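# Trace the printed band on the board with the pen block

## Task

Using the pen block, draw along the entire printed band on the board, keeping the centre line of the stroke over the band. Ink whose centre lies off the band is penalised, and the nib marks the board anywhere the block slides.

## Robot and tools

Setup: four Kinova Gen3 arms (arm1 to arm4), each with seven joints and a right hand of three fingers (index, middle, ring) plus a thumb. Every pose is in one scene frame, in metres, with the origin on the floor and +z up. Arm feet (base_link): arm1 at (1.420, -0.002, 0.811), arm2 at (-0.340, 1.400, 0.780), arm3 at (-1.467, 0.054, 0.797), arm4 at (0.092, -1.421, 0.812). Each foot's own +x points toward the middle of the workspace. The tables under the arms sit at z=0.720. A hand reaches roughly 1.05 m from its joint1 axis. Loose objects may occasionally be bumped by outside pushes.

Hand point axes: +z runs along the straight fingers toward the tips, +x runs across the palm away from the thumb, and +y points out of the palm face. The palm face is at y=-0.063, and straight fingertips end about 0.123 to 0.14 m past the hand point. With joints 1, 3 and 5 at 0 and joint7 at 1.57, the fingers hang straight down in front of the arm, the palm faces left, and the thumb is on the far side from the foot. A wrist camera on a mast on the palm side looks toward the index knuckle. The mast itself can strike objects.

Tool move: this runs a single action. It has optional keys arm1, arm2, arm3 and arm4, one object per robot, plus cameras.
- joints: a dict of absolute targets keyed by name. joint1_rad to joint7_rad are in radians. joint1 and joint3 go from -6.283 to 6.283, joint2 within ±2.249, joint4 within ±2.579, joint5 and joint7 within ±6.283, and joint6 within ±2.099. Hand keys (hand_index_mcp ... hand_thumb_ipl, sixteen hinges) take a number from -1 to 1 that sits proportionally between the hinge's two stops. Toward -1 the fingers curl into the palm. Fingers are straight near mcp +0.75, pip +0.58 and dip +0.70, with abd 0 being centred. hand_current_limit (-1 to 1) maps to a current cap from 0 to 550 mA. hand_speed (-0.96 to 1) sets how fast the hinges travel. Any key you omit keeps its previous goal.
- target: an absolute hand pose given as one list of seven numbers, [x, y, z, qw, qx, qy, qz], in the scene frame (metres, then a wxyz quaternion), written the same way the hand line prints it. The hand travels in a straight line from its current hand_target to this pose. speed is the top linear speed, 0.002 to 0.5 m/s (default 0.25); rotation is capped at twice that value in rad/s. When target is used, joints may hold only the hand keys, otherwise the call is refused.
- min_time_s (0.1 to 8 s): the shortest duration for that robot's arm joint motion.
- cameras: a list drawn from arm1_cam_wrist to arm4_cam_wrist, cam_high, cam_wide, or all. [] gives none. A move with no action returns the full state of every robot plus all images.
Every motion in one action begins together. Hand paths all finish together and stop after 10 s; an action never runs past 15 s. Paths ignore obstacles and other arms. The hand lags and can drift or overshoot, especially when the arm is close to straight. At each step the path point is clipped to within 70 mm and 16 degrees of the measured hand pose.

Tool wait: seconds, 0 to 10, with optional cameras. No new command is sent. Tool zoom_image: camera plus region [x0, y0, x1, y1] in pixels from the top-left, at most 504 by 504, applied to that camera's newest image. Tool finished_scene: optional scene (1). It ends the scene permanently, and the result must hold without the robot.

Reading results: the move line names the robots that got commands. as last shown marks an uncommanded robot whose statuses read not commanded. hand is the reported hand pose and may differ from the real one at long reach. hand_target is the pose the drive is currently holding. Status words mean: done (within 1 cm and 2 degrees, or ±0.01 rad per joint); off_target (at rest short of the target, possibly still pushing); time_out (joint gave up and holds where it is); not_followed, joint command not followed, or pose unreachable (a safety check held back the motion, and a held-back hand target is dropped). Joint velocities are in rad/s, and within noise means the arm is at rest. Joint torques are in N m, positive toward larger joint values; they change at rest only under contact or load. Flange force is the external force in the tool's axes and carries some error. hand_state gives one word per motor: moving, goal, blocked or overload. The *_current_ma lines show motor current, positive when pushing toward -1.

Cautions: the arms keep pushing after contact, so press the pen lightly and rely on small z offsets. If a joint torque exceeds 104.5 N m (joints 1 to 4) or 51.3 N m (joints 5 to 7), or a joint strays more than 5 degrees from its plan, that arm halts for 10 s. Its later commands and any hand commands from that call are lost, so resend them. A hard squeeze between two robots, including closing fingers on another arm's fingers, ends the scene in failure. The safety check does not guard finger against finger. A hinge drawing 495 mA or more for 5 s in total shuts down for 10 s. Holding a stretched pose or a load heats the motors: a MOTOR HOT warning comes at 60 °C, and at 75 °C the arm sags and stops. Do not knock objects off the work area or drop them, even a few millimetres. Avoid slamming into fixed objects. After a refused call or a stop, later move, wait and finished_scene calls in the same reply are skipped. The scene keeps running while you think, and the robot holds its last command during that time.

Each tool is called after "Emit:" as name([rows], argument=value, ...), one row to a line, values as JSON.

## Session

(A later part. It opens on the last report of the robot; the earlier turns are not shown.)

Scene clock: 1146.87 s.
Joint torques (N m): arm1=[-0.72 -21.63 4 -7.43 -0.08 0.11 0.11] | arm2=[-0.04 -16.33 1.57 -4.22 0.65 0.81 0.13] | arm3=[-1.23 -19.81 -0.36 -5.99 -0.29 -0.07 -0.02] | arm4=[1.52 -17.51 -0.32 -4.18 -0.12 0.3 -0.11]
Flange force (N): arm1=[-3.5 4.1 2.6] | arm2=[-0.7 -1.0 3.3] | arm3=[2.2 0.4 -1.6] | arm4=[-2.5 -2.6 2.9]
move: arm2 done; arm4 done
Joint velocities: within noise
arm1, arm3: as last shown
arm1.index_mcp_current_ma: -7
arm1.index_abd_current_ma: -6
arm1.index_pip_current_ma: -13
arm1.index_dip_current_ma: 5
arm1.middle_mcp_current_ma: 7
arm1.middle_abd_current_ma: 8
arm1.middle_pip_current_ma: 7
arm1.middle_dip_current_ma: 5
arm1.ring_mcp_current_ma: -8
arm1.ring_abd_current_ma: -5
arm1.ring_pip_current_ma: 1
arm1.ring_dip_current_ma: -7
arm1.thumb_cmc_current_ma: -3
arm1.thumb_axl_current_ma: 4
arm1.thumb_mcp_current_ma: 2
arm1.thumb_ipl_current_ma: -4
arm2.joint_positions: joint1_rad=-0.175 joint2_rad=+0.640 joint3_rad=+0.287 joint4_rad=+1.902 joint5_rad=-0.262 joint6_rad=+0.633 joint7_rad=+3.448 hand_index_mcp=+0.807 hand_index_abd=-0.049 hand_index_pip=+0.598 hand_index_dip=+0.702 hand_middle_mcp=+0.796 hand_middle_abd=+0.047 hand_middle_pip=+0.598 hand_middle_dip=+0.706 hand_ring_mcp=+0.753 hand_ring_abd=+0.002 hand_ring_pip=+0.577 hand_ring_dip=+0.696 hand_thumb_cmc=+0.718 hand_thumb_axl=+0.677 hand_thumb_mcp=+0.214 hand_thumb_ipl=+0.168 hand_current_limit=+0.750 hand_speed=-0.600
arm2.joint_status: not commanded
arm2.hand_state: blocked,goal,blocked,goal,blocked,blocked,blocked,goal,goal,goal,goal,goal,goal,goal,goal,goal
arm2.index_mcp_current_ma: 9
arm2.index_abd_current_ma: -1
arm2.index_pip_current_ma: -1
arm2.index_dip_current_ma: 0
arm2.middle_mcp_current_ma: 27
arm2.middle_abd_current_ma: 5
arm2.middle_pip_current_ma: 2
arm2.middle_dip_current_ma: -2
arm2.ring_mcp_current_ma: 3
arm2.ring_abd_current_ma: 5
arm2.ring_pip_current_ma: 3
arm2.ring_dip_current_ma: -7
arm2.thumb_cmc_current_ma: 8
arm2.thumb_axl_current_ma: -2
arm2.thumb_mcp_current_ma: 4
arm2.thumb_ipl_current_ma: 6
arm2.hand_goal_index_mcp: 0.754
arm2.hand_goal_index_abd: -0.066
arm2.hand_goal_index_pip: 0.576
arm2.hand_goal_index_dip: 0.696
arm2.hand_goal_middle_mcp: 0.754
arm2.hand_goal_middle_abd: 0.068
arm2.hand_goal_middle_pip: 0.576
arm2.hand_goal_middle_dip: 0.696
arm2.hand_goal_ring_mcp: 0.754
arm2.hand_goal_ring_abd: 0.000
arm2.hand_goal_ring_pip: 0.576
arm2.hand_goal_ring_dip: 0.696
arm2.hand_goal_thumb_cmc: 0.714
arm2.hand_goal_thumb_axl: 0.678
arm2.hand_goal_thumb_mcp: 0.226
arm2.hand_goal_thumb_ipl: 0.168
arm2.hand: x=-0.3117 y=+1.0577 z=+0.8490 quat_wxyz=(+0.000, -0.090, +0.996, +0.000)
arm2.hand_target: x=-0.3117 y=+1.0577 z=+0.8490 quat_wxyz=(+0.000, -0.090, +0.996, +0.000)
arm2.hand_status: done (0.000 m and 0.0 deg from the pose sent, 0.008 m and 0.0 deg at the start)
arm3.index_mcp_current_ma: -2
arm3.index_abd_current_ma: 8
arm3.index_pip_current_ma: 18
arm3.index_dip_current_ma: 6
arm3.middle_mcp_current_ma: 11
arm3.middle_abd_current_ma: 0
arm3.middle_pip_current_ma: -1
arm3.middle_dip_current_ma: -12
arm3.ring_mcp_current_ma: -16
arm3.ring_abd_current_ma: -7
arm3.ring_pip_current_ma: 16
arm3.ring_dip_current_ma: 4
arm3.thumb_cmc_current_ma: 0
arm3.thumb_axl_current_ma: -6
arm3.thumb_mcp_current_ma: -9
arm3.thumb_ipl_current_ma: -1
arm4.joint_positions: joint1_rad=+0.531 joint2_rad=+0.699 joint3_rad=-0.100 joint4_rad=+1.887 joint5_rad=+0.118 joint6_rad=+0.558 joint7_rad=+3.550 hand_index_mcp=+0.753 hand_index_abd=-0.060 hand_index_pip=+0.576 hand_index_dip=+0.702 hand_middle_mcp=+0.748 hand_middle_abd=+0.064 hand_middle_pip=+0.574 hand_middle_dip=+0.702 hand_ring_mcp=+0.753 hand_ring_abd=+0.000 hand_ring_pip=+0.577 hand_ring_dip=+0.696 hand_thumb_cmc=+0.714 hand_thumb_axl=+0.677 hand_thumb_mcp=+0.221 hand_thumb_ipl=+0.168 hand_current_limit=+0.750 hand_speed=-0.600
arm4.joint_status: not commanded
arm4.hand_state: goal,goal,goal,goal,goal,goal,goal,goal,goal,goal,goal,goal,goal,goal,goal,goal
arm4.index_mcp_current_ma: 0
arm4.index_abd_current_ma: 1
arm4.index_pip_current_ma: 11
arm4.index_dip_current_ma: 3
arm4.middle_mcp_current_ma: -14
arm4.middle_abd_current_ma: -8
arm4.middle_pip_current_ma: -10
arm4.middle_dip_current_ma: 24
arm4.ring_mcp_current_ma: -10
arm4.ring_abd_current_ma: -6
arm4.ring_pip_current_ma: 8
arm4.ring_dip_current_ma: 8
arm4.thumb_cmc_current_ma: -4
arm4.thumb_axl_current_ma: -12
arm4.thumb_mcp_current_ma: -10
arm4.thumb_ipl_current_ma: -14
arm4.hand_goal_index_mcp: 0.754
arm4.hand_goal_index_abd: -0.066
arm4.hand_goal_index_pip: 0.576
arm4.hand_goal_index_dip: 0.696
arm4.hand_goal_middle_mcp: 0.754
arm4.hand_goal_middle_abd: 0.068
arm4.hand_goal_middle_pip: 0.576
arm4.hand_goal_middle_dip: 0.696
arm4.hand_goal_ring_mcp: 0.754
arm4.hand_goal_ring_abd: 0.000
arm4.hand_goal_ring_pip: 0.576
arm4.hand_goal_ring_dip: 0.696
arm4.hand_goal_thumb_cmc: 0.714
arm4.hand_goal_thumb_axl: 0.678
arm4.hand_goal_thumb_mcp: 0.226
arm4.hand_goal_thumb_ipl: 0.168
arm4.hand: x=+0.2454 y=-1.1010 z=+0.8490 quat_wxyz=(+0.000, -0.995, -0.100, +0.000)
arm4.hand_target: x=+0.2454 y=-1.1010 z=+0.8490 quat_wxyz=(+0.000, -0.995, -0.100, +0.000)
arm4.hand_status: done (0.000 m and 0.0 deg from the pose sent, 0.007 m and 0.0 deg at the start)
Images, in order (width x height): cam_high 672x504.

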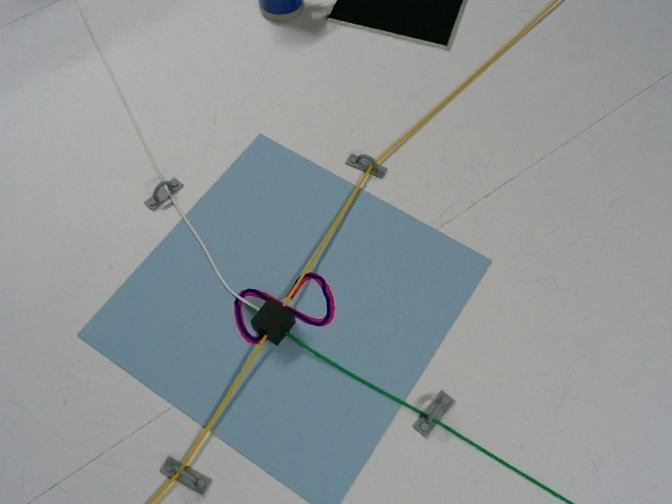

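Emit:
move(arm2={"target":[-0.3124,1.0614,0.849,0,-0.0898,0.996,0],"speed":0.01}, arm3={"target":[-1.0094,0.0065,0.849,0,-0.64,0.7684,0],"speed":0.01}, arm4={"target":[0.2446,-1.0971,0.849,0,-0.995,-0.1002,0],"speed":0.01}, cameras=["cam_high"])

Emit:
zoom_image(camera="cam_high", region=[240, 280, 300, 340])

Scene clock: 1166.40 s.
Joint torques (N m): arm1=[-0.7 -21.61 3.99 -7.36 -0.11 0.12 0.13] | arm2=[-0.12 -16.28 1.53 -4.19 0.71 0.79 0.2] | arm3=[-1.22 -19.6 -0.4 -5.69 -0.36 0.02 -0.04] | arm4=[1.5 -17.64 -0.36 -4.28 -0.12 0.31 -0.1]
Flange force (N): arm1=[-3.4 3.9 2.5] | arm2=[-0.7 -1.1 3.5] | arm3=[2.2 -0.3 -1.5] | arm4=[-2.5 -2.4 2.9]
move: arm2 done; arm3 done; arm4 done
Joint velocities: within noise
arm1: as last shown
arm1.index_mcp_current_ma: -4
arm1.index_abd_current_ma: -2
arm1.index_pip_current_ma: -8
arm1.index_dip_current_ma: 11
arm1.middle_mcp_current_ma: 19
arm1.middle_pip_current_ma: 9
arm1.middle_dip_current_ma: 3
arm1.ring_mcp_current_ma: -1
arm1.ring_abd_current_ma: -6
arm1.ring_pip_current_ma: -4
arm1.ring_dip_current_ma: 4
arm1.thumb_cmc_current_ma: 0
arm1.thumb_axl_current_ma: -5
arm1.thumb_mcp_current_ma: 9
arm1.thumb_ipl_current_ma: 4
arm2.joint_positions: joint1_rad=-0.175 joint2_rad=+0.635 joint3_rad=+0.287 joint4_rad=+1.915 joint5_rad=-0.262 joint6_rad=+0.626 joint7_rad=+3.450 hand_index_mcp=+0.808 hand_index_abd=-0.049 hand_index_pip=+0.599 hand_index_dip=+0.702 hand_middle_mcp=+0.797 hand_middle_abd=+0.047 hand_middle_pip=+0.598 hand_middle_dip=+0.706 hand_ring_mcp=+0.753 hand_ring_abd=+0.002 hand_ring_pip=+0.577 hand_ring_dip=+0.696 hand_thumb_cmc=+0.718 hand_thumb_axl=+0.677 hand_thumb_mcp=+0.214 hand_thumb_ipl=+0.168 hand_current_limit=+0.750 hand_speed=-0.600
arm2.joint_status: not commanded
arm2.hand_state: blocked,goal,blocked,goal,blocked,blocked,blocked,goal,goal,goal,goal,goal,goal,goal,goal,goal
arm2.index_mcp_current_ma: 6
arm2.index_abd_current_ma: 7
arm2.index_pip_current_ma: -5
arm2.index_dip_current_ma: 1
arm2.middle_mcp_current_ma: 29
arm2.middle_abd_current_ma: 11
arm2.middle_pip_current_ma: 1
arm2.middle_dip_current_ma: -3
arm2.ring_mcp_current_ma: -3
arm2.ring_abd_current_ma: 9
arm2.ring_pip_current_ma: 7
arm2.ring_dip_current_ma: -5
arm2.thumb_cmc_current_ma: 9
arm2.thumb_axl_current_ma: -4
arm2.thumb_mcp_current_ma: 5
arm2.thumb_ipl_current_ma: 6
arm2.hand_goal_index_mcp: 0.754
arm2.hand_goal_index_abd: -0.066
arm2.hand_goal_index_pip: 0.576
arm2.hand_goal_index_dip: 0.696
arm2.hand_goal_middle_mcp: 0.754
arm2.hand_goal_middle_abd: 0.068
arm2.hand_goal_middle_pip: 0.576
arm2.hand_goal_middle_dip: 0.696
arm2.hand_goal_ring_mcp: 0.754
arm2.hand_goal_ring_abd: 0.000
arm2.hand_goal_ring_pip: 0.576
arm2.hand_goal_ring_dip: 0.696
arm2.hand_goal_thumb_cmc: 0.714
arm2.hand_goal_thumb_axl: 0.678
arm2.hand_goal_thumb_mcp: 0.226
arm2.hand_goal_thumb_ipl: 0.168
arm2.hand: x=-0.3124 y=+1.0614 z=+0.8490 quat_wxyz=(+0.000, -0.090, +0.996, +0.000)
arm2.hand_target: x=-0.3124 y=+1.0614 z=+0.8490 quat_wxyz=(+0.000, -0.090, +0.996, +0.000)
arm2.hand_status: done (0.000 m and 0.0 deg from the pose sent, 0.004 m and 0.0 deg at the start)
arm3.joint_positions: joint1_rad=+0.334 joint2_rad=+0.812 joint3_rad=-0.003 joint4_rad=+1.497 joint5_rad=+0.011 joint6_rad=+0.817 joint7_rad=+3.060 hand_index_mcp=+0.749 hand_index_abd=-0.060 hand_index_pip=+0.576 hand_index_dip=+0.702 hand_middle_mcp=+0.760 hand_middle_abd=+0.061 hand_middle_pip=+0.582 hand_middle_dip=+0.702 hand_ring_mcp=+0.753 hand_ring_abd=+0.000 hand_ring_pip=+0.577 hand_ring_dip=+0.696 hand_thumb_cmc=+0.716 hand_thumb_axl=+0.677 hand_thumb_mcp=+0.221 hand_thumb_ipl=+0.168 hand_current_limit=+0.750 hand_speed=-0.600
arm3.joint_status: not commanded
arm3.hand_state: goal,goal,goal,goal,goal,goal,goal,goal,goal,goal,goal,goal,goal,goal,goal,goal
arm3.index_mcp_current_ma: -12
arm3.index_abd_current_ma: 11
arm3.index_pip_current_ma: 6
arm3.index_dip_current_ma: 1
arm3.middle_mcp_current_ma: 5
arm3.middle_abd_current_ma: 8
arm3.middle_pip_current_ma: -5
arm3.middle_dip_current_ma: -5
arm3.ring_mcp_current_ma: 1
arm3.ring_abd_current_ma: 8
arm3.ring_pip_current_ma: -6
arm3.ring_dip_current_ma: -4
arm3.thumb_cmc_current_ma: -4
arm3.thumb_axl_current_ma: 4
arm3.thumb_mcp_current_ma: -21
arm3.thumb_ipl_current_ma: -4
arm3.hand_goal_index_mcp: 0.754
arm3.hand_goal_index_abd: -0.066
arm3.hand_goal_index_pip: 0.576
arm3.hand_goal_index_dip: 0.696
arm3.hand_goal_middle_mcp: 0.754
arm3.hand_goal_middle_abd: 0.068
arm3.hand_goal_middle_pip: 0.576
arm3.hand_goal_middle_dip: 0.696
arm3.hand_goal_ring_mcp: 0.754
arm3.hand_goal_ring_abd: 0.000
arm3.hand_goal_ring_pip: 0.576
arm3.hand_goal_ring_dip: 0.696
arm3.hand_goal_thumb_cmc: 0.714
arm3.hand_goal_thumb_axl: 0.678
arm3.hand_goal_thumb_mcp: 0.226
arm3.hand_goal_thumb_ipl: 0.168
arm3.hand: x=-1.0094 y=+0.0065 z=+0.8490 quat_wxyz=(+0.000, -0.640, +0.768, +0.000)
arm3.hand_target: x=-1.0094 y=+0.0065 z=+0.8490 quat_wxyz=(+0.000, -0.640, +0.768, +0.000)
arm3.hand_status: done (0.000 m and 0.0 deg from the pose sent, 0.006 m and 0.0 deg at the start)
arm4.joint_positions: joint1_rad=+0.526 joint2_rad=+0.704 joint3_rad=-0.099 joint4_rad=+1.875 joint5_rad=+0.117 joint6_rad=+0.565 joint7_rad=+3.547 hand_index_mcp=+0.753 hand_index_abd=-0.060 hand_index_pip=+0.576 hand_index_dip=+0.702 hand_middle_mcp=+0.748 hand_middle_abd=+0.064 hand_middle_pip=+0.574 hand_middle_dip=+0.702 hand_ring_mcp=+0.753 hand_ring_abd=+0.000 hand_ring_pip=+0.577 hand_ring_dip=+0.696 hand_thumb_cmc=+0.714 hand_thumb_axl=+0.677 hand_thumb_mcp=+0.221 hand_thumb_ipl=+0.168 hand_current_limit=+0.750 hand_speed=-0.600
arm4.joint_status: not commanded
arm4.hand_state: goal,goal,goal,goal,goal,goal,goal,goal,goal,goal,goal,goal,goal,goal,goal,goal
arm4.index_mcp_current_ma: 3
arm4.index_abd_current_ma: 5
arm4.index_pip_current_ma: 7
arm4.index_dip_current_ma: 6
arm4.middle_mcp_current_ma: -15
arm4.middle_abd_current_ma: -9
arm4.middle_pip_current_ma: -10
arm4.middle_dip_current_ma: 19
arm4.ring_mcp_current_ma: -14
arm4.ring_abd_current_ma: -8
arm4.ring_pip_current_ma: 7
arm4.ring_dip_current_ma: 4
arm4.thumb_cmc_current_ma: -1
arm4.thumb_axl_current_ma: -7
arm4.thumb_mcp_current_ma: -8
arm4.thumb_ipl_current_ma: -10
arm4.hand_goal_index_mcp: 0.754
arm4.hand_goal_index_abd: -0.066
arm4.hand_goal_index_pip: 0.576
arm4.hand_goal_index_dip: 0.696
arm4.hand_goal_middle_mcp: 0.754
arm4.hand_goal_middle_abd: 0.068
arm4.hand_goal_middle_pip: 0.576
arm4.hand_goal_middle_dip: 0.696
arm4.hand_goal_ring_mcp: 0.754
arm4.hand_goal_ring_abd: 0.000
arm4.hand_goal_ring_pip: 0.576
arm4.hand_goal_ring_dip: 0.696
arm4.hand_goal_thumb_cmc: 0.714
arm4.hand_goal_thumb_axl: 0.678
arm4.hand_goal_thumb_mcp: 0.226
arm4.hand_goal_thumb_ipl: 0.168
arm4.hand: x=+0.2446 y=-1.0971 z=+0.8490 quat_wxyz=(+0.000, -0.995, -0.100, +0.000)
arm4.hand_target: x=+0.2446 y=-1.0971 z=+0.8490 quat_wxyz=(+0.000, -0.995, -0.100, +0.000)
arm4.hand_status: done (0.000 m and 0.0 deg from the pose sent, 0.004 m and 0.0 deg at the start)
Images, in order (width x height): cam_high 672x504.

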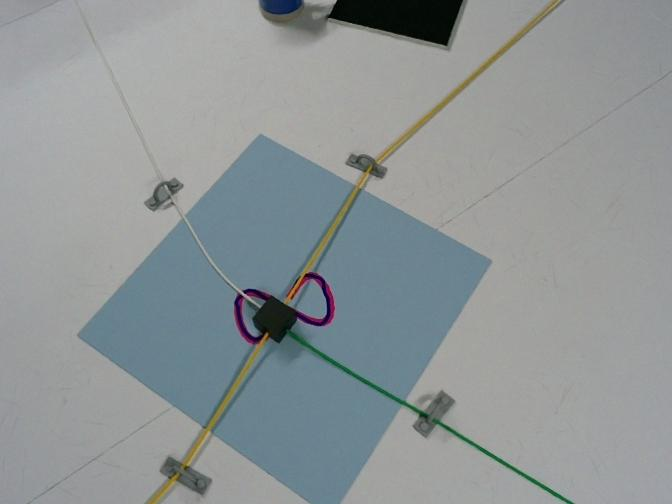

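Scaled by 8.400.

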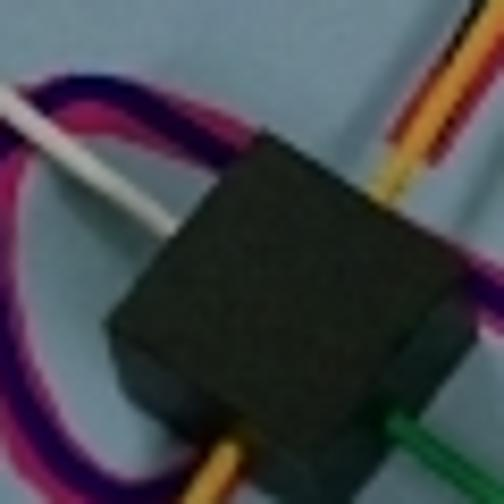

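Emit:
move(arm2={"target":[-0.3135,1.0678,0.849,0,-0.0898,0.996,0],"speed":0.01}, arm3={"target":[-1.0161,0.0078,0.849,0,-0.64,0.7684,0],"speed":0.01}, arm4={"target":[0.2433,-1.0907,0.849,0,-0.995,-0.1002,0],"speed":0.01}, cameras=["cam_high"])

Emit:
zoom_image(camera="cam_high", region=[240, 280, 300, 340])

Scene clock: 1179.50 s.
Joint torques (N m): arm1=[-0.73 -21.6 4.01 -7.4 -0.07 0.1 0.15] | arm2=[-0.09 -16.19 1.43 -4.15 0.65 0.79 0.13] | arm3=[-1.23 -19.2 -0.46 -5.52 -0.35 0.11 -0.01] | arm4=[1.47 -17.76 -0.38 -4.28 -0.1 0.32 -0.09]
Flange force (N): arm1=[-3.5 4.0 2.5] | arm2=[-0.6 -1.1 3.8] | arm3=[2.2 -0.2 -1.6] | arm4=[-2.4 -2.5 2.7]
move: arm2 done; arm3 done; arm4 done
Joint velocities: within noise
arm1: as last shown
arm1.index_mcp_current_ma: -11
arm1.index_abd_current_ma: -3
arm1.index_pip_current_ma: -3
arm1.index_dip_current_ma: 2
arm1.middle_mcp_current_ma: 12
arm1.middle_abd_current_ma: 12
arm1.middle_pip_current_ma: 8
arm1.middle_dip_current_ma: -1
arm1.ring_mcp_current_ma: -8
arm1.ring_pip_current_ma: 2
arm1.ring_dip_current_ma: 6
arm1.thumb_cmc_current_ma: 1
arm1.thumb_axl_current_ma: -6
arm1.thumb_mcp_current_ma: 7
arm2.joint_positions: joint1_rad=-0.175 joint2_rad=+0.625 joint3_rad=+0.286 joint4_rad=+1.937 joint5_rad=-0.262 joint6_rad=+0.613 joint7_rad=+3.452 hand_index_mcp=+0.808 hand_index_abd=-0.049 hand_index_pip=+0.599 hand_index_dip=+0.702 hand_middle_mcp=+0.797 hand_middle_abd=+0.047 hand_middle_pip=+0.598 hand_middle_dip=+0.706 hand_ring_mcp=+0.753 hand_ring_abd=+0.002 hand_ring_pip=+0.577 hand_ring_dip=+0.696 hand_thumb_cmc=+0.718 hand_thumb_axl=+0.677 hand_thumb_mcp=+0.214 hand_thumb_ipl=+0.168 hand_current_limit=+0.750 hand_speed=-0.600
arm2.joint_status: not commanded
arm2.hand_state: blocked,goal,blocked,goal,blocked,blocked,blocked,goal,goal,goal,goal,goal,goal,goal,goal,goal
arm2.index_mcp_current_ma: 8
arm2.index_abd_current_ma: 3
arm2.index_pip_current_ma: 0
arm2.index_dip_current_ma: 4
arm2.middle_mcp_current_ma: 21
arm2.middle_abd_current_ma: 8
arm2.middle_pip_current_ma: 1
arm2.middle_dip_current_ma: -1
arm2.ring_mcp_current_ma: 2
arm2.ring_abd_current_ma: 7
arm2.ring_pip_current_ma: 9
arm2.ring_dip_current_ma: -5
arm2.thumb_cmc_current_ma: 8
arm2.thumb_axl_current_ma: -2
arm2.thumb_mcp_current_ma: 4
arm2.thumb_ipl_current_ma: 6
arm2.hand_goal_index_mcp: 0.754
arm2.hand_goal_index_abd: -0.066
arm2.hand_goal_index_pip: 0.576
arm2.hand_goal_index_dip: 0.696
arm2.hand_goal_middle_mcp: 0.754
arm2.hand_goal_middle_abd: 0.068
arm2.hand_goal_middle_pip: 0.576
arm2.hand_goal_middle_dip: 0.696
arm2.hand_goal_ring_mcp: 0.754
arm2.hand_goal_ring_abd: 0.000
arm2.hand_goal_ring_pip: 0.576
arm2.hand_goal_ring_dip: 0.696
arm2.hand_goal_thumb_cmc: 0.714
arm2.hand_goal_thumb_axl: 0.678
arm2.hand_goal_thumb_mcp: 0.226
arm2.hand_goal_thumb_ipl: 0.168
arm2.hand: x=-0.3135 y=+1.0678 z=+0.8490 quat_wxyz=(+0.000, -0.090, +0.996, +0.000)
arm2.hand_target: x=-0.3135 y=+1.0678 z=+0.8490 quat_wxyz=(+0.000, -0.090, +0.996, +0.000)
arm2.hand_status: done (0.000 m and 0.0 deg from the pose sent, 0.006 m and 0.0 deg at the start)
arm3.joint_positions: joint1_rad=+0.333 joint2_rad=+0.801 joint3_rad=-0.003 joint4_rad=+1.524 joint5_rad=+0.011 joint6_rad=+0.801 joint7_rad=+3.059 hand_index_mcp=+0.749 hand_index_abd=-0.060 hand_index_pip=+0.576 hand_index_dip=+0.702 hand_middle_mcp=+0.763 hand_middle_abd=+0.061 hand_middle_pip=+0.582 hand_middle_dip=+0.702 hand_ring_mcp=+0.753 hand_ring_abd=+0.000 hand_ring_pip=+0.577 hand_ring_dip=+0.696 hand_thumb_cmc=+0.716 hand_thumb_axl=+0.677 hand_thumb_mcp=+0.221 hand_thumb_ipl=+0.168 hand_current_limit=+0.750 hand_speed=-0.600
arm3.joint_status: not commanded
arm3.hand_state: goal,goal,goal,goal,goal,goal,goal,goal,goal,goal,goal,goal,goal,goal,goal,goal
arm3.index_mcp_current_ma: -15
arm3.index_abd_current_ma: 3
arm3.index_pip_current_ma: 5
arm3.index_dip_current_ma: 8
arm3.middle_mcp_current_ma: 8
arm3.middle_abd_current_ma: 5
arm3.middle_pip_current_ma: 18
arm3.middle_dip_current_ma: 0
arm3.ring_mcp_current_ma: -9
arm3.ring_abd_current_ma: -9
arm3.ring_pip_current_ma: 0
arm3.ring_dip_current_ma: 1
arm3.thumb_cmc_current_ma: 21
arm3.thumb_axl_current_ma: 0
arm3.thumb_mcp_current_ma: -8
arm3.thumb_ipl_current_ma: -3
arm3.hand_goal_index_mcp: 0.754
arm3.hand_goal_index_abd: -0.066
arm3.hand_goal_index_pip: 0.576
arm3.hand_goal_index_dip: 0.696
arm3.hand_goal_middle_mcp: 0.754
arm3.hand_goal_middle_abd: 0.068
arm3.hand_goal_middle_pip: 0.576
arm3.hand_goal_middle_dip: 0.696
arm3.hand_goal_ring_mcp: 0.754
arm3.hand_goal_ring_abd: 0.000
arm3.hand_goal_ring_pip: 0.576
arm3.hand_goal_ring_dip: 0.696
arm3.hand_goal_thumb_cmc: 0.714
arm3.hand_goal_thumb_axl: 0.678
arm3.hand_goal_thumb_mcp: 0.226
arm3.hand_goal_thumb_ipl: 0.168
arm3.hand: x=-1.0161 y=+0.0078 z=+0.8490 quat_wxyz=(+0.000, -0.640, +0.768, +0.000)
arm3.hand_target: x=-1.0161 y=+0.0078 z=+0.8490 quat_wxyz=(+0.000, -0.640, +0.768, +0.000)
arm3.hand_status: done (0.000 m and 0.0 deg from the pose sent, 0.007 m and 0.0 deg at the start)
arm4.joint_positions: joint1_rad=+0.518 joint2_rad=+0.711 joint3_rad=-0.099 joint4_rad=+1.856 joint5_rad=+0.115 joint6_rad=+0.577 joint7_rad=+3.542 hand_index_mcp=+0.753 hand_index_abd=-0.060 hand_index_pip=+0.576 hand_index_dip=+0.702 hand_middle_mcp=+0.748 hand_middle_abd=+0.064 hand_middle_pip=+0.574 hand_middle_dip=+0.702 hand_ring_mcp=+0.753 hand_ring_abd=+0.000 hand_ring_pip=+0.577 hand_ring_dip=+0.696 hand_thumb_cmc=+0.714 hand_thumb_axl=+0.677 hand_thumb_mcp=+0.221 hand_thumb_ipl=+0.168 hand_current_limit=+0.750 hand_speed=-0.600
arm4.joint_status: not commanded
arm4.hand_state: goal,goal,goal,goal,goal,goal,goal,goal,goal,goal,goal,goal,goal,goal,goal,goal
arm4.index_mcp_current_ma: -1
arm4.index_abd_current_ma: 1
arm4.index_pip_current_ma: 13
arm4.index_dip_current_ma: 7
arm4.middle_mcp_current_ma: -13
arm4.middle_abd_current_ma: -9
arm4.middle_pip_current_ma: -13
arm4.middle_dip_current_ma: 19
arm4.ring_mcp_current_ma: -9
arm4.ring_abd_current_ma: -9
arm4.ring_pip_current_ma: 4
arm4.ring_dip_current_ma: 3
arm4.thumb_cmc_current_ma: -1
arm4.thumb_axl_current_ma: -9
arm4.thumb_mcp_current_ma: -3
arm4.thumb_ipl_current_ma: -9
arm4.hand_goal_index_mcp: 0.754
arm4.hand_goal_index_abd: -0.066
arm4.hand_goal_index_pip: 0.576
arm4.hand_goal_index_dip: 0.696
arm4.hand_goal_middle_mcp: 0.754
arm4.hand_goal_middle_abd: 0.068
arm4.hand_goal_middle_pip: 0.576
arm4.hand_goal_middle_dip: 0.696
arm4.hand_goal_ring_mcp: 0.754
arm4.hand_goal_ring_abd: 0.000
arm4.hand_goal_ring_pip: 0.576
arm4.hand_goal_ring_dip: 0.696
arm4.hand_goal_thumb_cmc: 0.714
arm4.hand_goal_thumb_axl: 0.678
arm4.hand_goal_thumb_mcp: 0.226
arm4.hand_goal_thumb_ipl: 0.168
arm4.hand: x=+0.2433 y=-1.0907 z=+0.8490 quat_wxyz=(+0.000, -0.995, -0.100, +0.000)
arm4.hand_target: x=+0.2433 y=-1.0907 z=+0.8490 quat_wxyz=(+0.000, -0.995, -0.100, +0.000)
arm4.hand_status: done (0.000 m and 0.0 deg from the pose sent, 0.007 m and 0.0 deg at the start)
Images, in order (width x height): cam_high 672x504.

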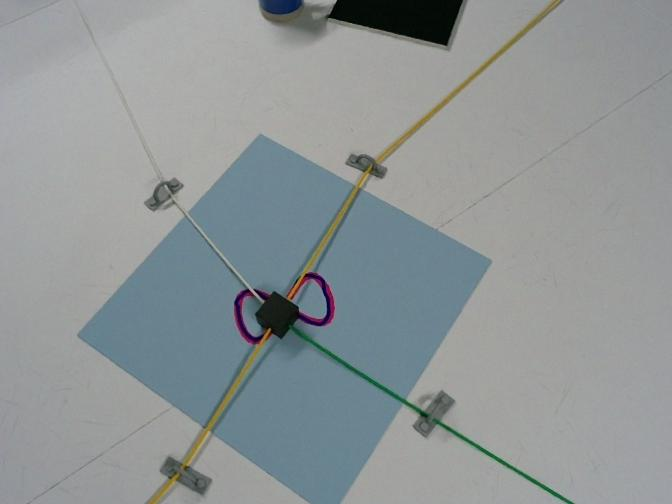

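Scaled by 8.400.

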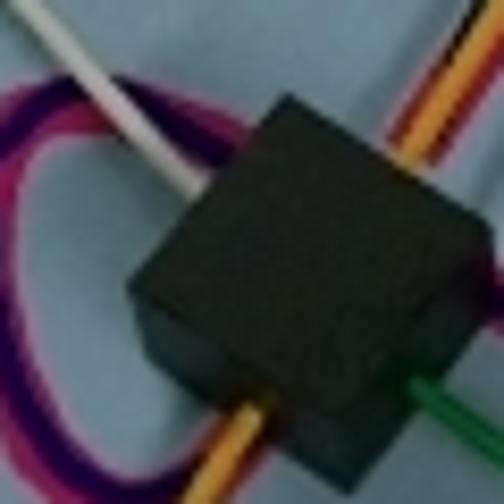

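Emit:
zoom_image(camera="cam_high", region=[270, 262, 340, 332])

Emit:
zoom_image(camera="cam_high", region=[228, 310, 288, 355])

Scaled by 7.200.

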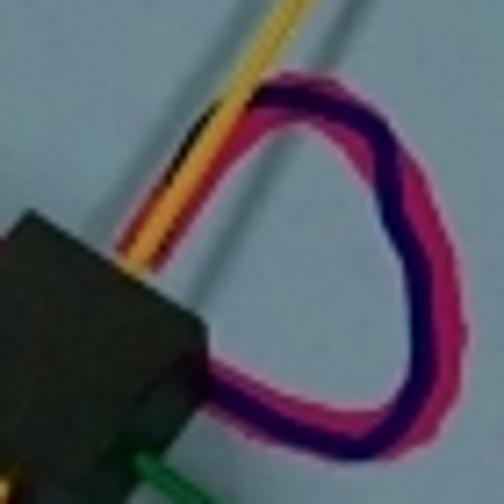

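Scaled by 8.400.

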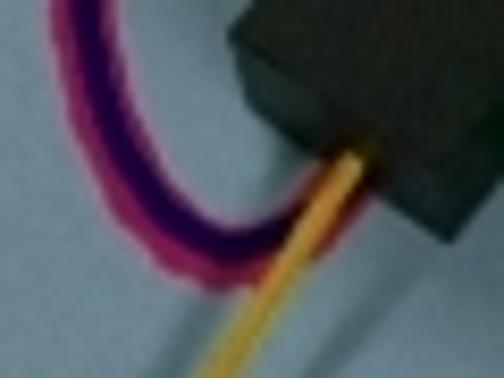

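Emit:
move(arm2={"target":[-0.3137,1.0690,0.849,0,-0.0898,0.996,0],"speed":0.01}, cameras=["cam_high"])

Emit:
zoom_image(camera="cam_high", region=[230, 262, 310, 342])

Scene clock: 1198.97 s.
Joint torques (N m): arm1=[-0.74 -21.64 4 -7.31 -0.09 0.12 0.16] | arm2=[-0.1 -16.11 1.39 -4.2 0.68 0.77 0.23] | arm3=[-1.21 -19.25 -0.41 -5.53 -0.32 0.07 -0.05] | arm4=[1.55 -17.74 -0.37 -4.23 -0.06 0.37 -0.1]
Flange force (N): arm1=[-3.1 3.7 2.6] | arm2=[-0.9 -1.0 3.6] | arm3=[2.2 -0.3 -1.6] | arm4=[-2.5 -2.6 2.8]
move: arm2 done
Joint velocities: within noise
arm1, arm3, arm4: as last shown
arm1.index_mcp_current_ma: -14
arm1.index_abd_current_ma: -6
arm1.index_dip_current_ma: 8
arm1.middle_mcp_current_ma: 5
arm1.middle_abd_current_ma: 9
arm1.middle_pip_current_ma: 10
arm1.middle_dip_current_ma: 2
arm1.ring_mcp_current_ma: -1
arm1.ring_dip_current_ma: 0
arm1.thumb_cmc_current_ma: -1
arm1.thumb_axl_current_ma: -1
arm1.thumb_mcp_current_ma: 2
arm1.thumb_ipl_current_ma: 19
arm2.joint_positions: joint1_rad=-0.175 joint2_rad=+0.623 joint3_rad=+0.286 joint4_rad=+1.941 joint5_rad=-0.262 joint6_rad=+0.610 joint7_rad=+3.453 hand_index_mcp=+0.808 hand_index_abd=-0.049 hand_index_pip=+0.599 hand_index_dip=+0.702 hand_middle_mcp=+0.797 hand_middle_abd=+0.047 hand_middle_pip=+0.598 hand_middle_dip=+0.706 hand_ring_mcp=+0.753 hand_ring_abd=+0.002 hand_ring_pip=+0.577 hand_ring_dip=+0.696 hand_thumb_cmc=+0.718 hand_thumb_axl=+0.677 hand_thumb_mcp=+0.214 hand_thumb_ipl=+0.168 hand_current_limit=+0.750 hand_speed=-0.600
arm2.joint_status: not commanded
arm2.hand_state: blocked,goal,blocked,goal,blocked,blocked,blocked,goal,goal,goal,goal,goal,goal,goal,goal,goal
arm2.index_mcp_current_ma: 5
arm2.index_abd_current_ma: 0
arm2.index_pip_current_ma: 5
arm2.index_dip_current_ma: 4
arm2.middle_mcp_current_ma: 23
arm2.middle_abd_current_ma: 6
arm2.middle_pip_current_ma: 2
arm2.middle_dip_current_ma: -3
arm2.ring_mcp_current_ma: -1
arm2.ring_abd_current_ma: 7
arm2.ring_pip_current_ma: 2
arm2.ring_dip_current_ma: -7
arm2.thumb_cmc_current_ma: 5
arm2.thumb_axl_current_ma: -4
arm2.thumb_mcp_current_ma: 6
arm2.thumb_ipl_current_ma: 7
arm2.hand_goal_index_mcp: 0.754
arm2.hand_goal_index_abd: -0.066
arm2.hand_goal_index_pip: 0.576
arm2.hand_goal_index_dip: 0.696
arm2.hand_goal_middle_mcp: 0.754
arm2.hand_goal_middle_abd: 0.068
arm2.hand_goal_middle_pip: 0.576
arm2.hand_goal_middle_dip: 0.696
arm2.hand_goal_ring_mcp: 0.754
arm2.hand_goal_ring_abd: 0.000
arm2.hand_goal_ring_pip: 0.576
arm2.hand_goal_ring_dip: 0.696
arm2.hand_goal_thumb_cmc: 0.714
arm2.hand_goal_thumb_axl: 0.678
arm2.hand_goal_thumb_mcp: 0.226
arm2.hand_goal_thumb_ipl: 0.168
arm2.hand: x=-0.3137 y=+1.0690 z=+0.8490 quat_wxyz=(+0.000, -0.090, +0.996, +0.000)
arm2.hand_target: x=-0.3137 y=+1.0690 z=+0.8490 quat_wxyz=(+0.000, -0.090, +0.996, +0.000)
arm2.hand_status: done (0.000 m and 0.0 deg from the pose sent, 0.001 m and 0.0 deg at the start)
arm3.index_mcp_current_ma: -18
arm3.index_abd_current_ma: 1
arm3.index_pip_current_ma: 1
arm3.index_dip_current_ma: 10
arm3.middle_mcp_current_ma: 9
arm3.middle_abd_current_ma: 11
arm3.middle_pip_current_ma: 3
arm3.middle_dip_current_ma: -9
arm3.ring_mcp_current_ma: -12
arm3.ring_abd_current_ma: -4
arm3.ring_pip_current_ma: -7
arm3.thumb_cmc_current_ma: 5
arm3.thumb_axl_current_ma: 3
arm3.thumb_mcp_current_ma: -11
arm3.thumb_ipl_current_ma: -6
arm4.joint_positions: joint1_rad=+0.518 joint2_rad=+0.711 joint3_rad=-0.099 joint4_rad=+1.856 joint5_rad=+0.115 joint6_rad=+0.577 joint7_rad=+3.542 hand_index_mcp=+0.753 hand_index_abd=-0.060 hand_index_pip=+0.583 hand_index_dip=+0.702 hand_middle_mcp=+0.748 hand_middle_abd=+0.064 hand_middle_pip=+0.581 hand_middle_dip=+0.702 hand_ring_mcp=+0.753 hand_ring_abd=+0.000 hand_ring_pip=+0.577 hand_ring_dip=+0.696 hand_thumb_cmc=+0.714 hand_thumb_axl=+0.677 hand_thumb_mcp=+0.221 hand_thumb_ipl=+0.168 hand_current_limit=+0.750 hand_speed=-0.600
arm4.index_mcp_current_ma: 4
arm4.index_abd_current_ma: -4
arm4.index_pip_current_ma: 21
arm4.index_dip_current_ma: 5
arm4.middle_mcp_current_ma: -18
arm4.middle_abd_current_ma: -10
arm4.middle_pip_current_ma: 8
arm4.middle_dip_current_ma: 16
arm4.ring_mcp_current_ma: -10
arm4.ring_abd_current_ma: -6
arm4.ring_pip_current_ma: 5
arm4.ring_dip_current_ma: 5
arm4.thumb_cmc_current_ma: 0
arm4.thumb_axl_current_ma: -10
arm4.thumb_mcp_current_ma: -10
arm4.thumb_ipl_current_ma: -10
Images, in order (width x height): cam_high 672x504.

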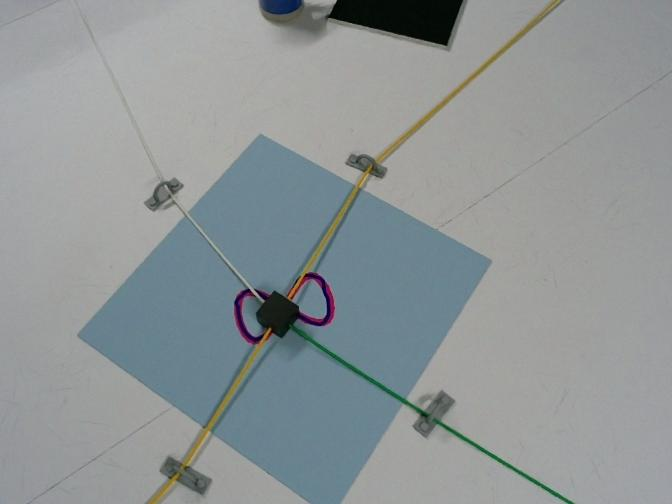

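Scaled by 6.300.

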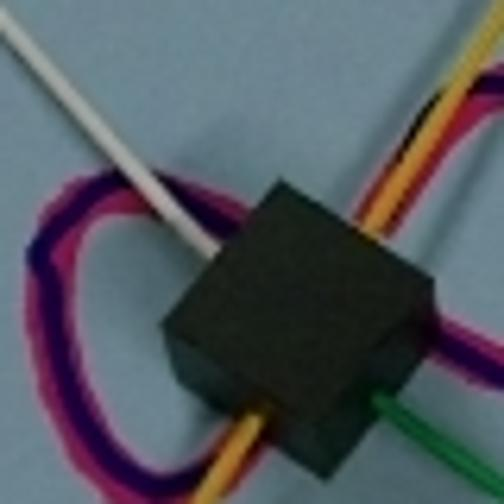

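Emit:
zoom_image(camera="cam_high", region=[280, 270, 320, 300])

Emit:
zoom_image(camera="cam_high", region=[248, 320, 288, 350])

Scaled by 12.600.

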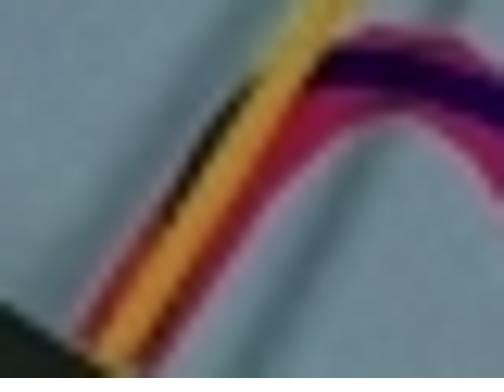

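Scaled by 12.600.

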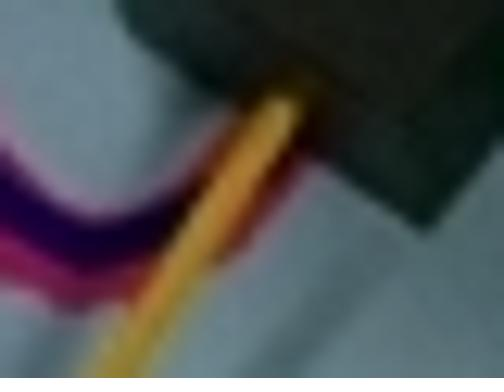

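Emit:
move(arm2={"target":[-0.3125,1.0620,0.849,0,-0.0898,0.996,0],"speed":0.02}, arm3={"target":[-1.0131,0.0072,0.849,0,-0.64,0.7684,0],"speed":0.02}, cameras=["cam_high"])

Emit:
zoom_image(camera="cam_high", region=[240, 290, 300, 350])

Scene clock: 1210.67 s.
Joint torques (N m): arm1=[-0.72 -21.63 4.01 -7.38 -0.09 0.11 0.17] | arm2=[-0.13 -16.79 1.43 -5.02 0.57 0.31 0.16] | arm3=[-1.26 -19.54 -0.45 -5.89 -0.36 -0.1 -0.04] | arm4=[1.57 -17.73 -0.36 -4.18 -0.1 0.35 -0.1]
Flange force (N): arm1=[-3.4 3.9 2.6] | arm2=[-0.8 0.0 3.7] | arm3=[2.3 0.3 -1.5] | arm4=[-2.4 -2.8 2.7]
move: arm2 done; arm3 done
Joint velocities: within noise
arm1, arm4: as last shown
arm1.index_mcp_current_ma: -10
arm1.index_abd_current_ma: -1
arm1.index_pip_current_ma: -4
arm1.index_dip_current_ma: 3
arm1.middle_mcp_current_ma: 9
arm1.middle_abd_current_ma: 8
arm1.middle_pip_current_ma: 8
arm1.middle_dip_current_ma: 5
arm1.ring_mcp_current_ma: -2
arm1.ring_abd_current_ma: -11
arm1.ring_pip_current_ma: -6
arm1.ring_dip_current_ma: -8
arm1.thumb_cmc_current_ma: -3
arm1.thumb_axl_current_ma: -3
arm1.thumb_mcp_current_ma: -1
arm1.thumb_ipl_current_ma: 14
arm2.joint_positions: joint1_rad=-0.175 joint2_rad=+0.634 joint3_rad=+0.287 joint4_rad=+1.917 joint5_rad=-0.262 joint6_rad=+0.624 joint7_rad=+3.450 hand_index_mcp=+0.771 hand_index_abd=-0.049 hand_index_pip=+0.595 hand_index_dip=+0.702 hand_middle_mcp=+0.760 hand_middle_abd=+0.047 hand_middle_pip=+0.595 hand_middle_dip=+0.706 hand_ring_mcp=+0.753 hand_ring_abd=+0.002 hand_ring_pip=+0.577 hand_ring_dip=+0.696 hand_thumb_cmc=+0.718 hand_thumb_axl=+0.677 hand_thumb_mcp=+0.214 hand_thumb_ipl=+0.168 hand_current_limit=+0.750 hand_speed=-0.600
arm2.joint_status: not commanded
arm2.hand_state: goal,goal,goal,goal,goal,blocked,goal,goal,goal,goal,goal,goal,goal,goal,goal,goal
arm2.index_mcp_current_ma: -11
arm2.index_abd_current_ma: 10
arm2.index_pip_current_ma: 2
arm2.index_dip_current_ma: 5
arm2.middle_mcp_current_ma: 14
arm2.middle_abd_current_ma: 7
arm2.middle_pip_current_ma: 2
arm2.middle_dip_current_ma: -2
arm2.ring_mcp_current_ma: 4
arm2.ring_abd_current_ma: 8
arm2.ring_pip_current_ma: 4
arm2.ring_dip_current_ma: -7
arm2.thumb_cmc_current_ma: 6
arm2.thumb_axl_current_ma: -5
arm2.thumb_mcp_current_ma: 2
arm2.thumb_ipl_current_ma: 6
arm2.hand_goal_index_mcp: 0.754
arm2.hand_goal_index_abd: -0.066
arm2.hand_goal_index_pip: 0.576
arm2.hand_goal_index_dip: 0.696
arm2.hand_goal_middle_mcp: 0.754
arm2.hand_goal_middle_abd: 0.068
arm2.hand_goal_middle_pip: 0.576
arm2.hand_goal_middle_dip: 0.696
arm2.hand_goal_ring_mcp: 0.754
arm2.hand_goal_ring_abd: 0.000
arm2.hand_goal_ring_pip: 0.576
arm2.hand_goal_ring_dip: 0.696
arm2.hand_goal_thumb_cmc: 0.714
arm2.hand_goal_thumb_axl: 0.678
arm2.hand_goal_thumb_mcp: 0.226
arm2.hand_goal_thumb_ipl: 0.168
arm2.hand: x=-0.3125 y=+1.0620 z=+0.8490 quat_wxyz=(+0.000, -0.090, +0.996, +0.000)
arm2.hand_target: x=-0.3125 y=+1.0620 z=+0.8490 quat_wxyz=(+0.000, -0.090, +0.996, +0.000)
arm2.hand_status: done (0.000 m and 0.0 deg from the pose sent, 0.007 m and 0.0 deg at the start)
arm3.joint_positions: joint1_rad=+0.334 joint2_rad=+0.806 joint3_rad=-0.003 joint4_rad=+1.512 joint5_rad=+0.011 joint6_rad=+0.808 joint7_rad=+3.059 hand_index_mcp=+0.749 hand_index_abd=-0.060 hand_index_pip=+0.573 hand_index_dip=+0.702 hand_middle_mcp=+0.753 hand_middle_abd=+0.061 hand_middle_pip=+0.576 hand_middle_dip=+0.695 hand_ring_mcp=+0.753 hand_ring_abd=+0.000 hand_ring_pip=+0.577 hand_ring_dip=+0.696 hand_thumb_cmc=+0.716 hand_thumb_axl=+0.677 hand_thumb_mcp=+0.221 hand_thumb_ipl=+0.168 hand_current_limit=+0.750 hand_speed=-0.600
arm3.joint_status: not commanded
arm3.hand_state: goal,goal,goal,goal,goal,goal,goal,goal,goal,goal,goal,goal,goal,goal,goal,goal
arm3.index_mcp_current_ma: -29
arm3.index_abd_current_ma: -2
arm3.index_pip_current_ma: 5
arm3.index_dip_current_ma: 12
arm3.middle_mcp_current_ma: -3
arm3.middle_abd_current_ma: 2
arm3.middle_pip_current_ma: 3
arm3.middle_dip_current_ma: -14
arm3.ring_mcp_current_ma: -10
arm3.ring_abd_current_ma: 7
arm3.ring_pip_current_ma: -5
arm3.ring_dip_current_ma: 5
arm3.thumb_cmc_current_ma: 13
arm3.thumb_axl_current_ma: -11
arm3.thumb_mcp_current_ma: -3
arm3.thumb_ipl_current_ma: -12
arm3.hand_goal_index_mcp: 0.754
arm3.hand_goal_index_abd: -0.066
arm3.hand_goal_index_pip: 0.576
arm3.hand_goal_index_dip: 0.696
arm3.hand_goal_middle_mcp: 0.754
arm3.hand_goal_middle_abd: 0.068
arm3.hand_goal_middle_pip: 0.576
arm3.hand_goal_middle_dip: 0.696
arm3.hand_goal_ring_mcp: 0.754
arm3.hand_goal_ring_abd: 0.000
arm3.hand_goal_ring_pip: 0.576
arm3.hand_goal_ring_dip: 0.696
arm3.hand_goal_thumb_cmc: 0.714
arm3.hand_goal_thumb_axl: 0.678
arm3.hand_goal_thumb_mcp: 0.226
arm3.hand_goal_thumb_ipl: 0.168
arm3.hand: x=-1.0131 y=+0.0072 z=+0.8490 quat_wxyz=(+0.000, -0.640, +0.768, +0.000)
arm3.hand_target: x=-1.0131 y=+0.0072 z=+0.8490 quat_wxyz=(+0.000, -0.640, +0.768, +0.000)
arm3.hand_status: done (0.000 m and 0.0 deg from the pose sent, 0.003 m and 0.0 deg at the start)
arm4.index_mcp_current_ma: -1
arm4.index_abd_current_ma: 2
arm4.index_pip_current_ma: 22
arm4.middle_mcp_current_ma: -16
arm4.middle_pip_current_ma: -1
arm4.middle_dip_current_ma: 23
arm4.ring_mcp_current_ma: -4
arm4.ring_abd_current_ma: -8
arm4.ring_pip_current_ma: 3
arm4.ring_dip_current_ma: 12
arm4.thumb_cmc_current_ma: -6
arm4.thumb_axl_current_ma: -16
arm4.thumb_mcp_current_ma: -7
arm4.thumb_ipl_current_ma: -9
Images, in order (width x height): cam_high 672x504.

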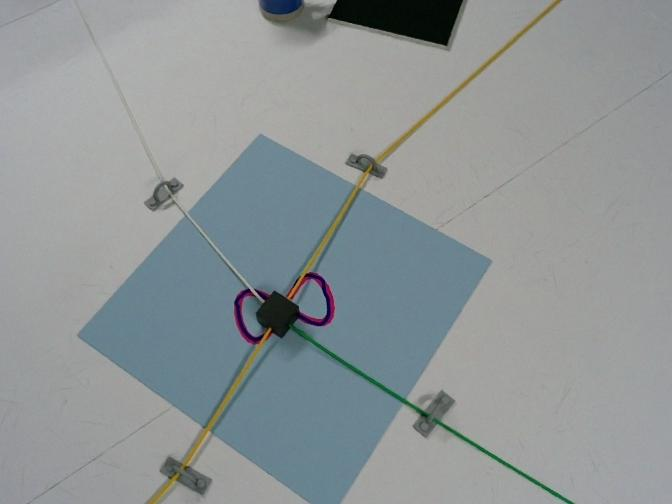

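Scaled by 8.400.

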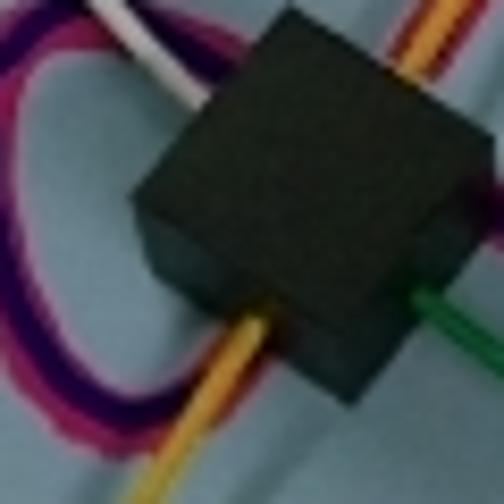

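Emit:
finished_scene()

The scene is finished: the task was done.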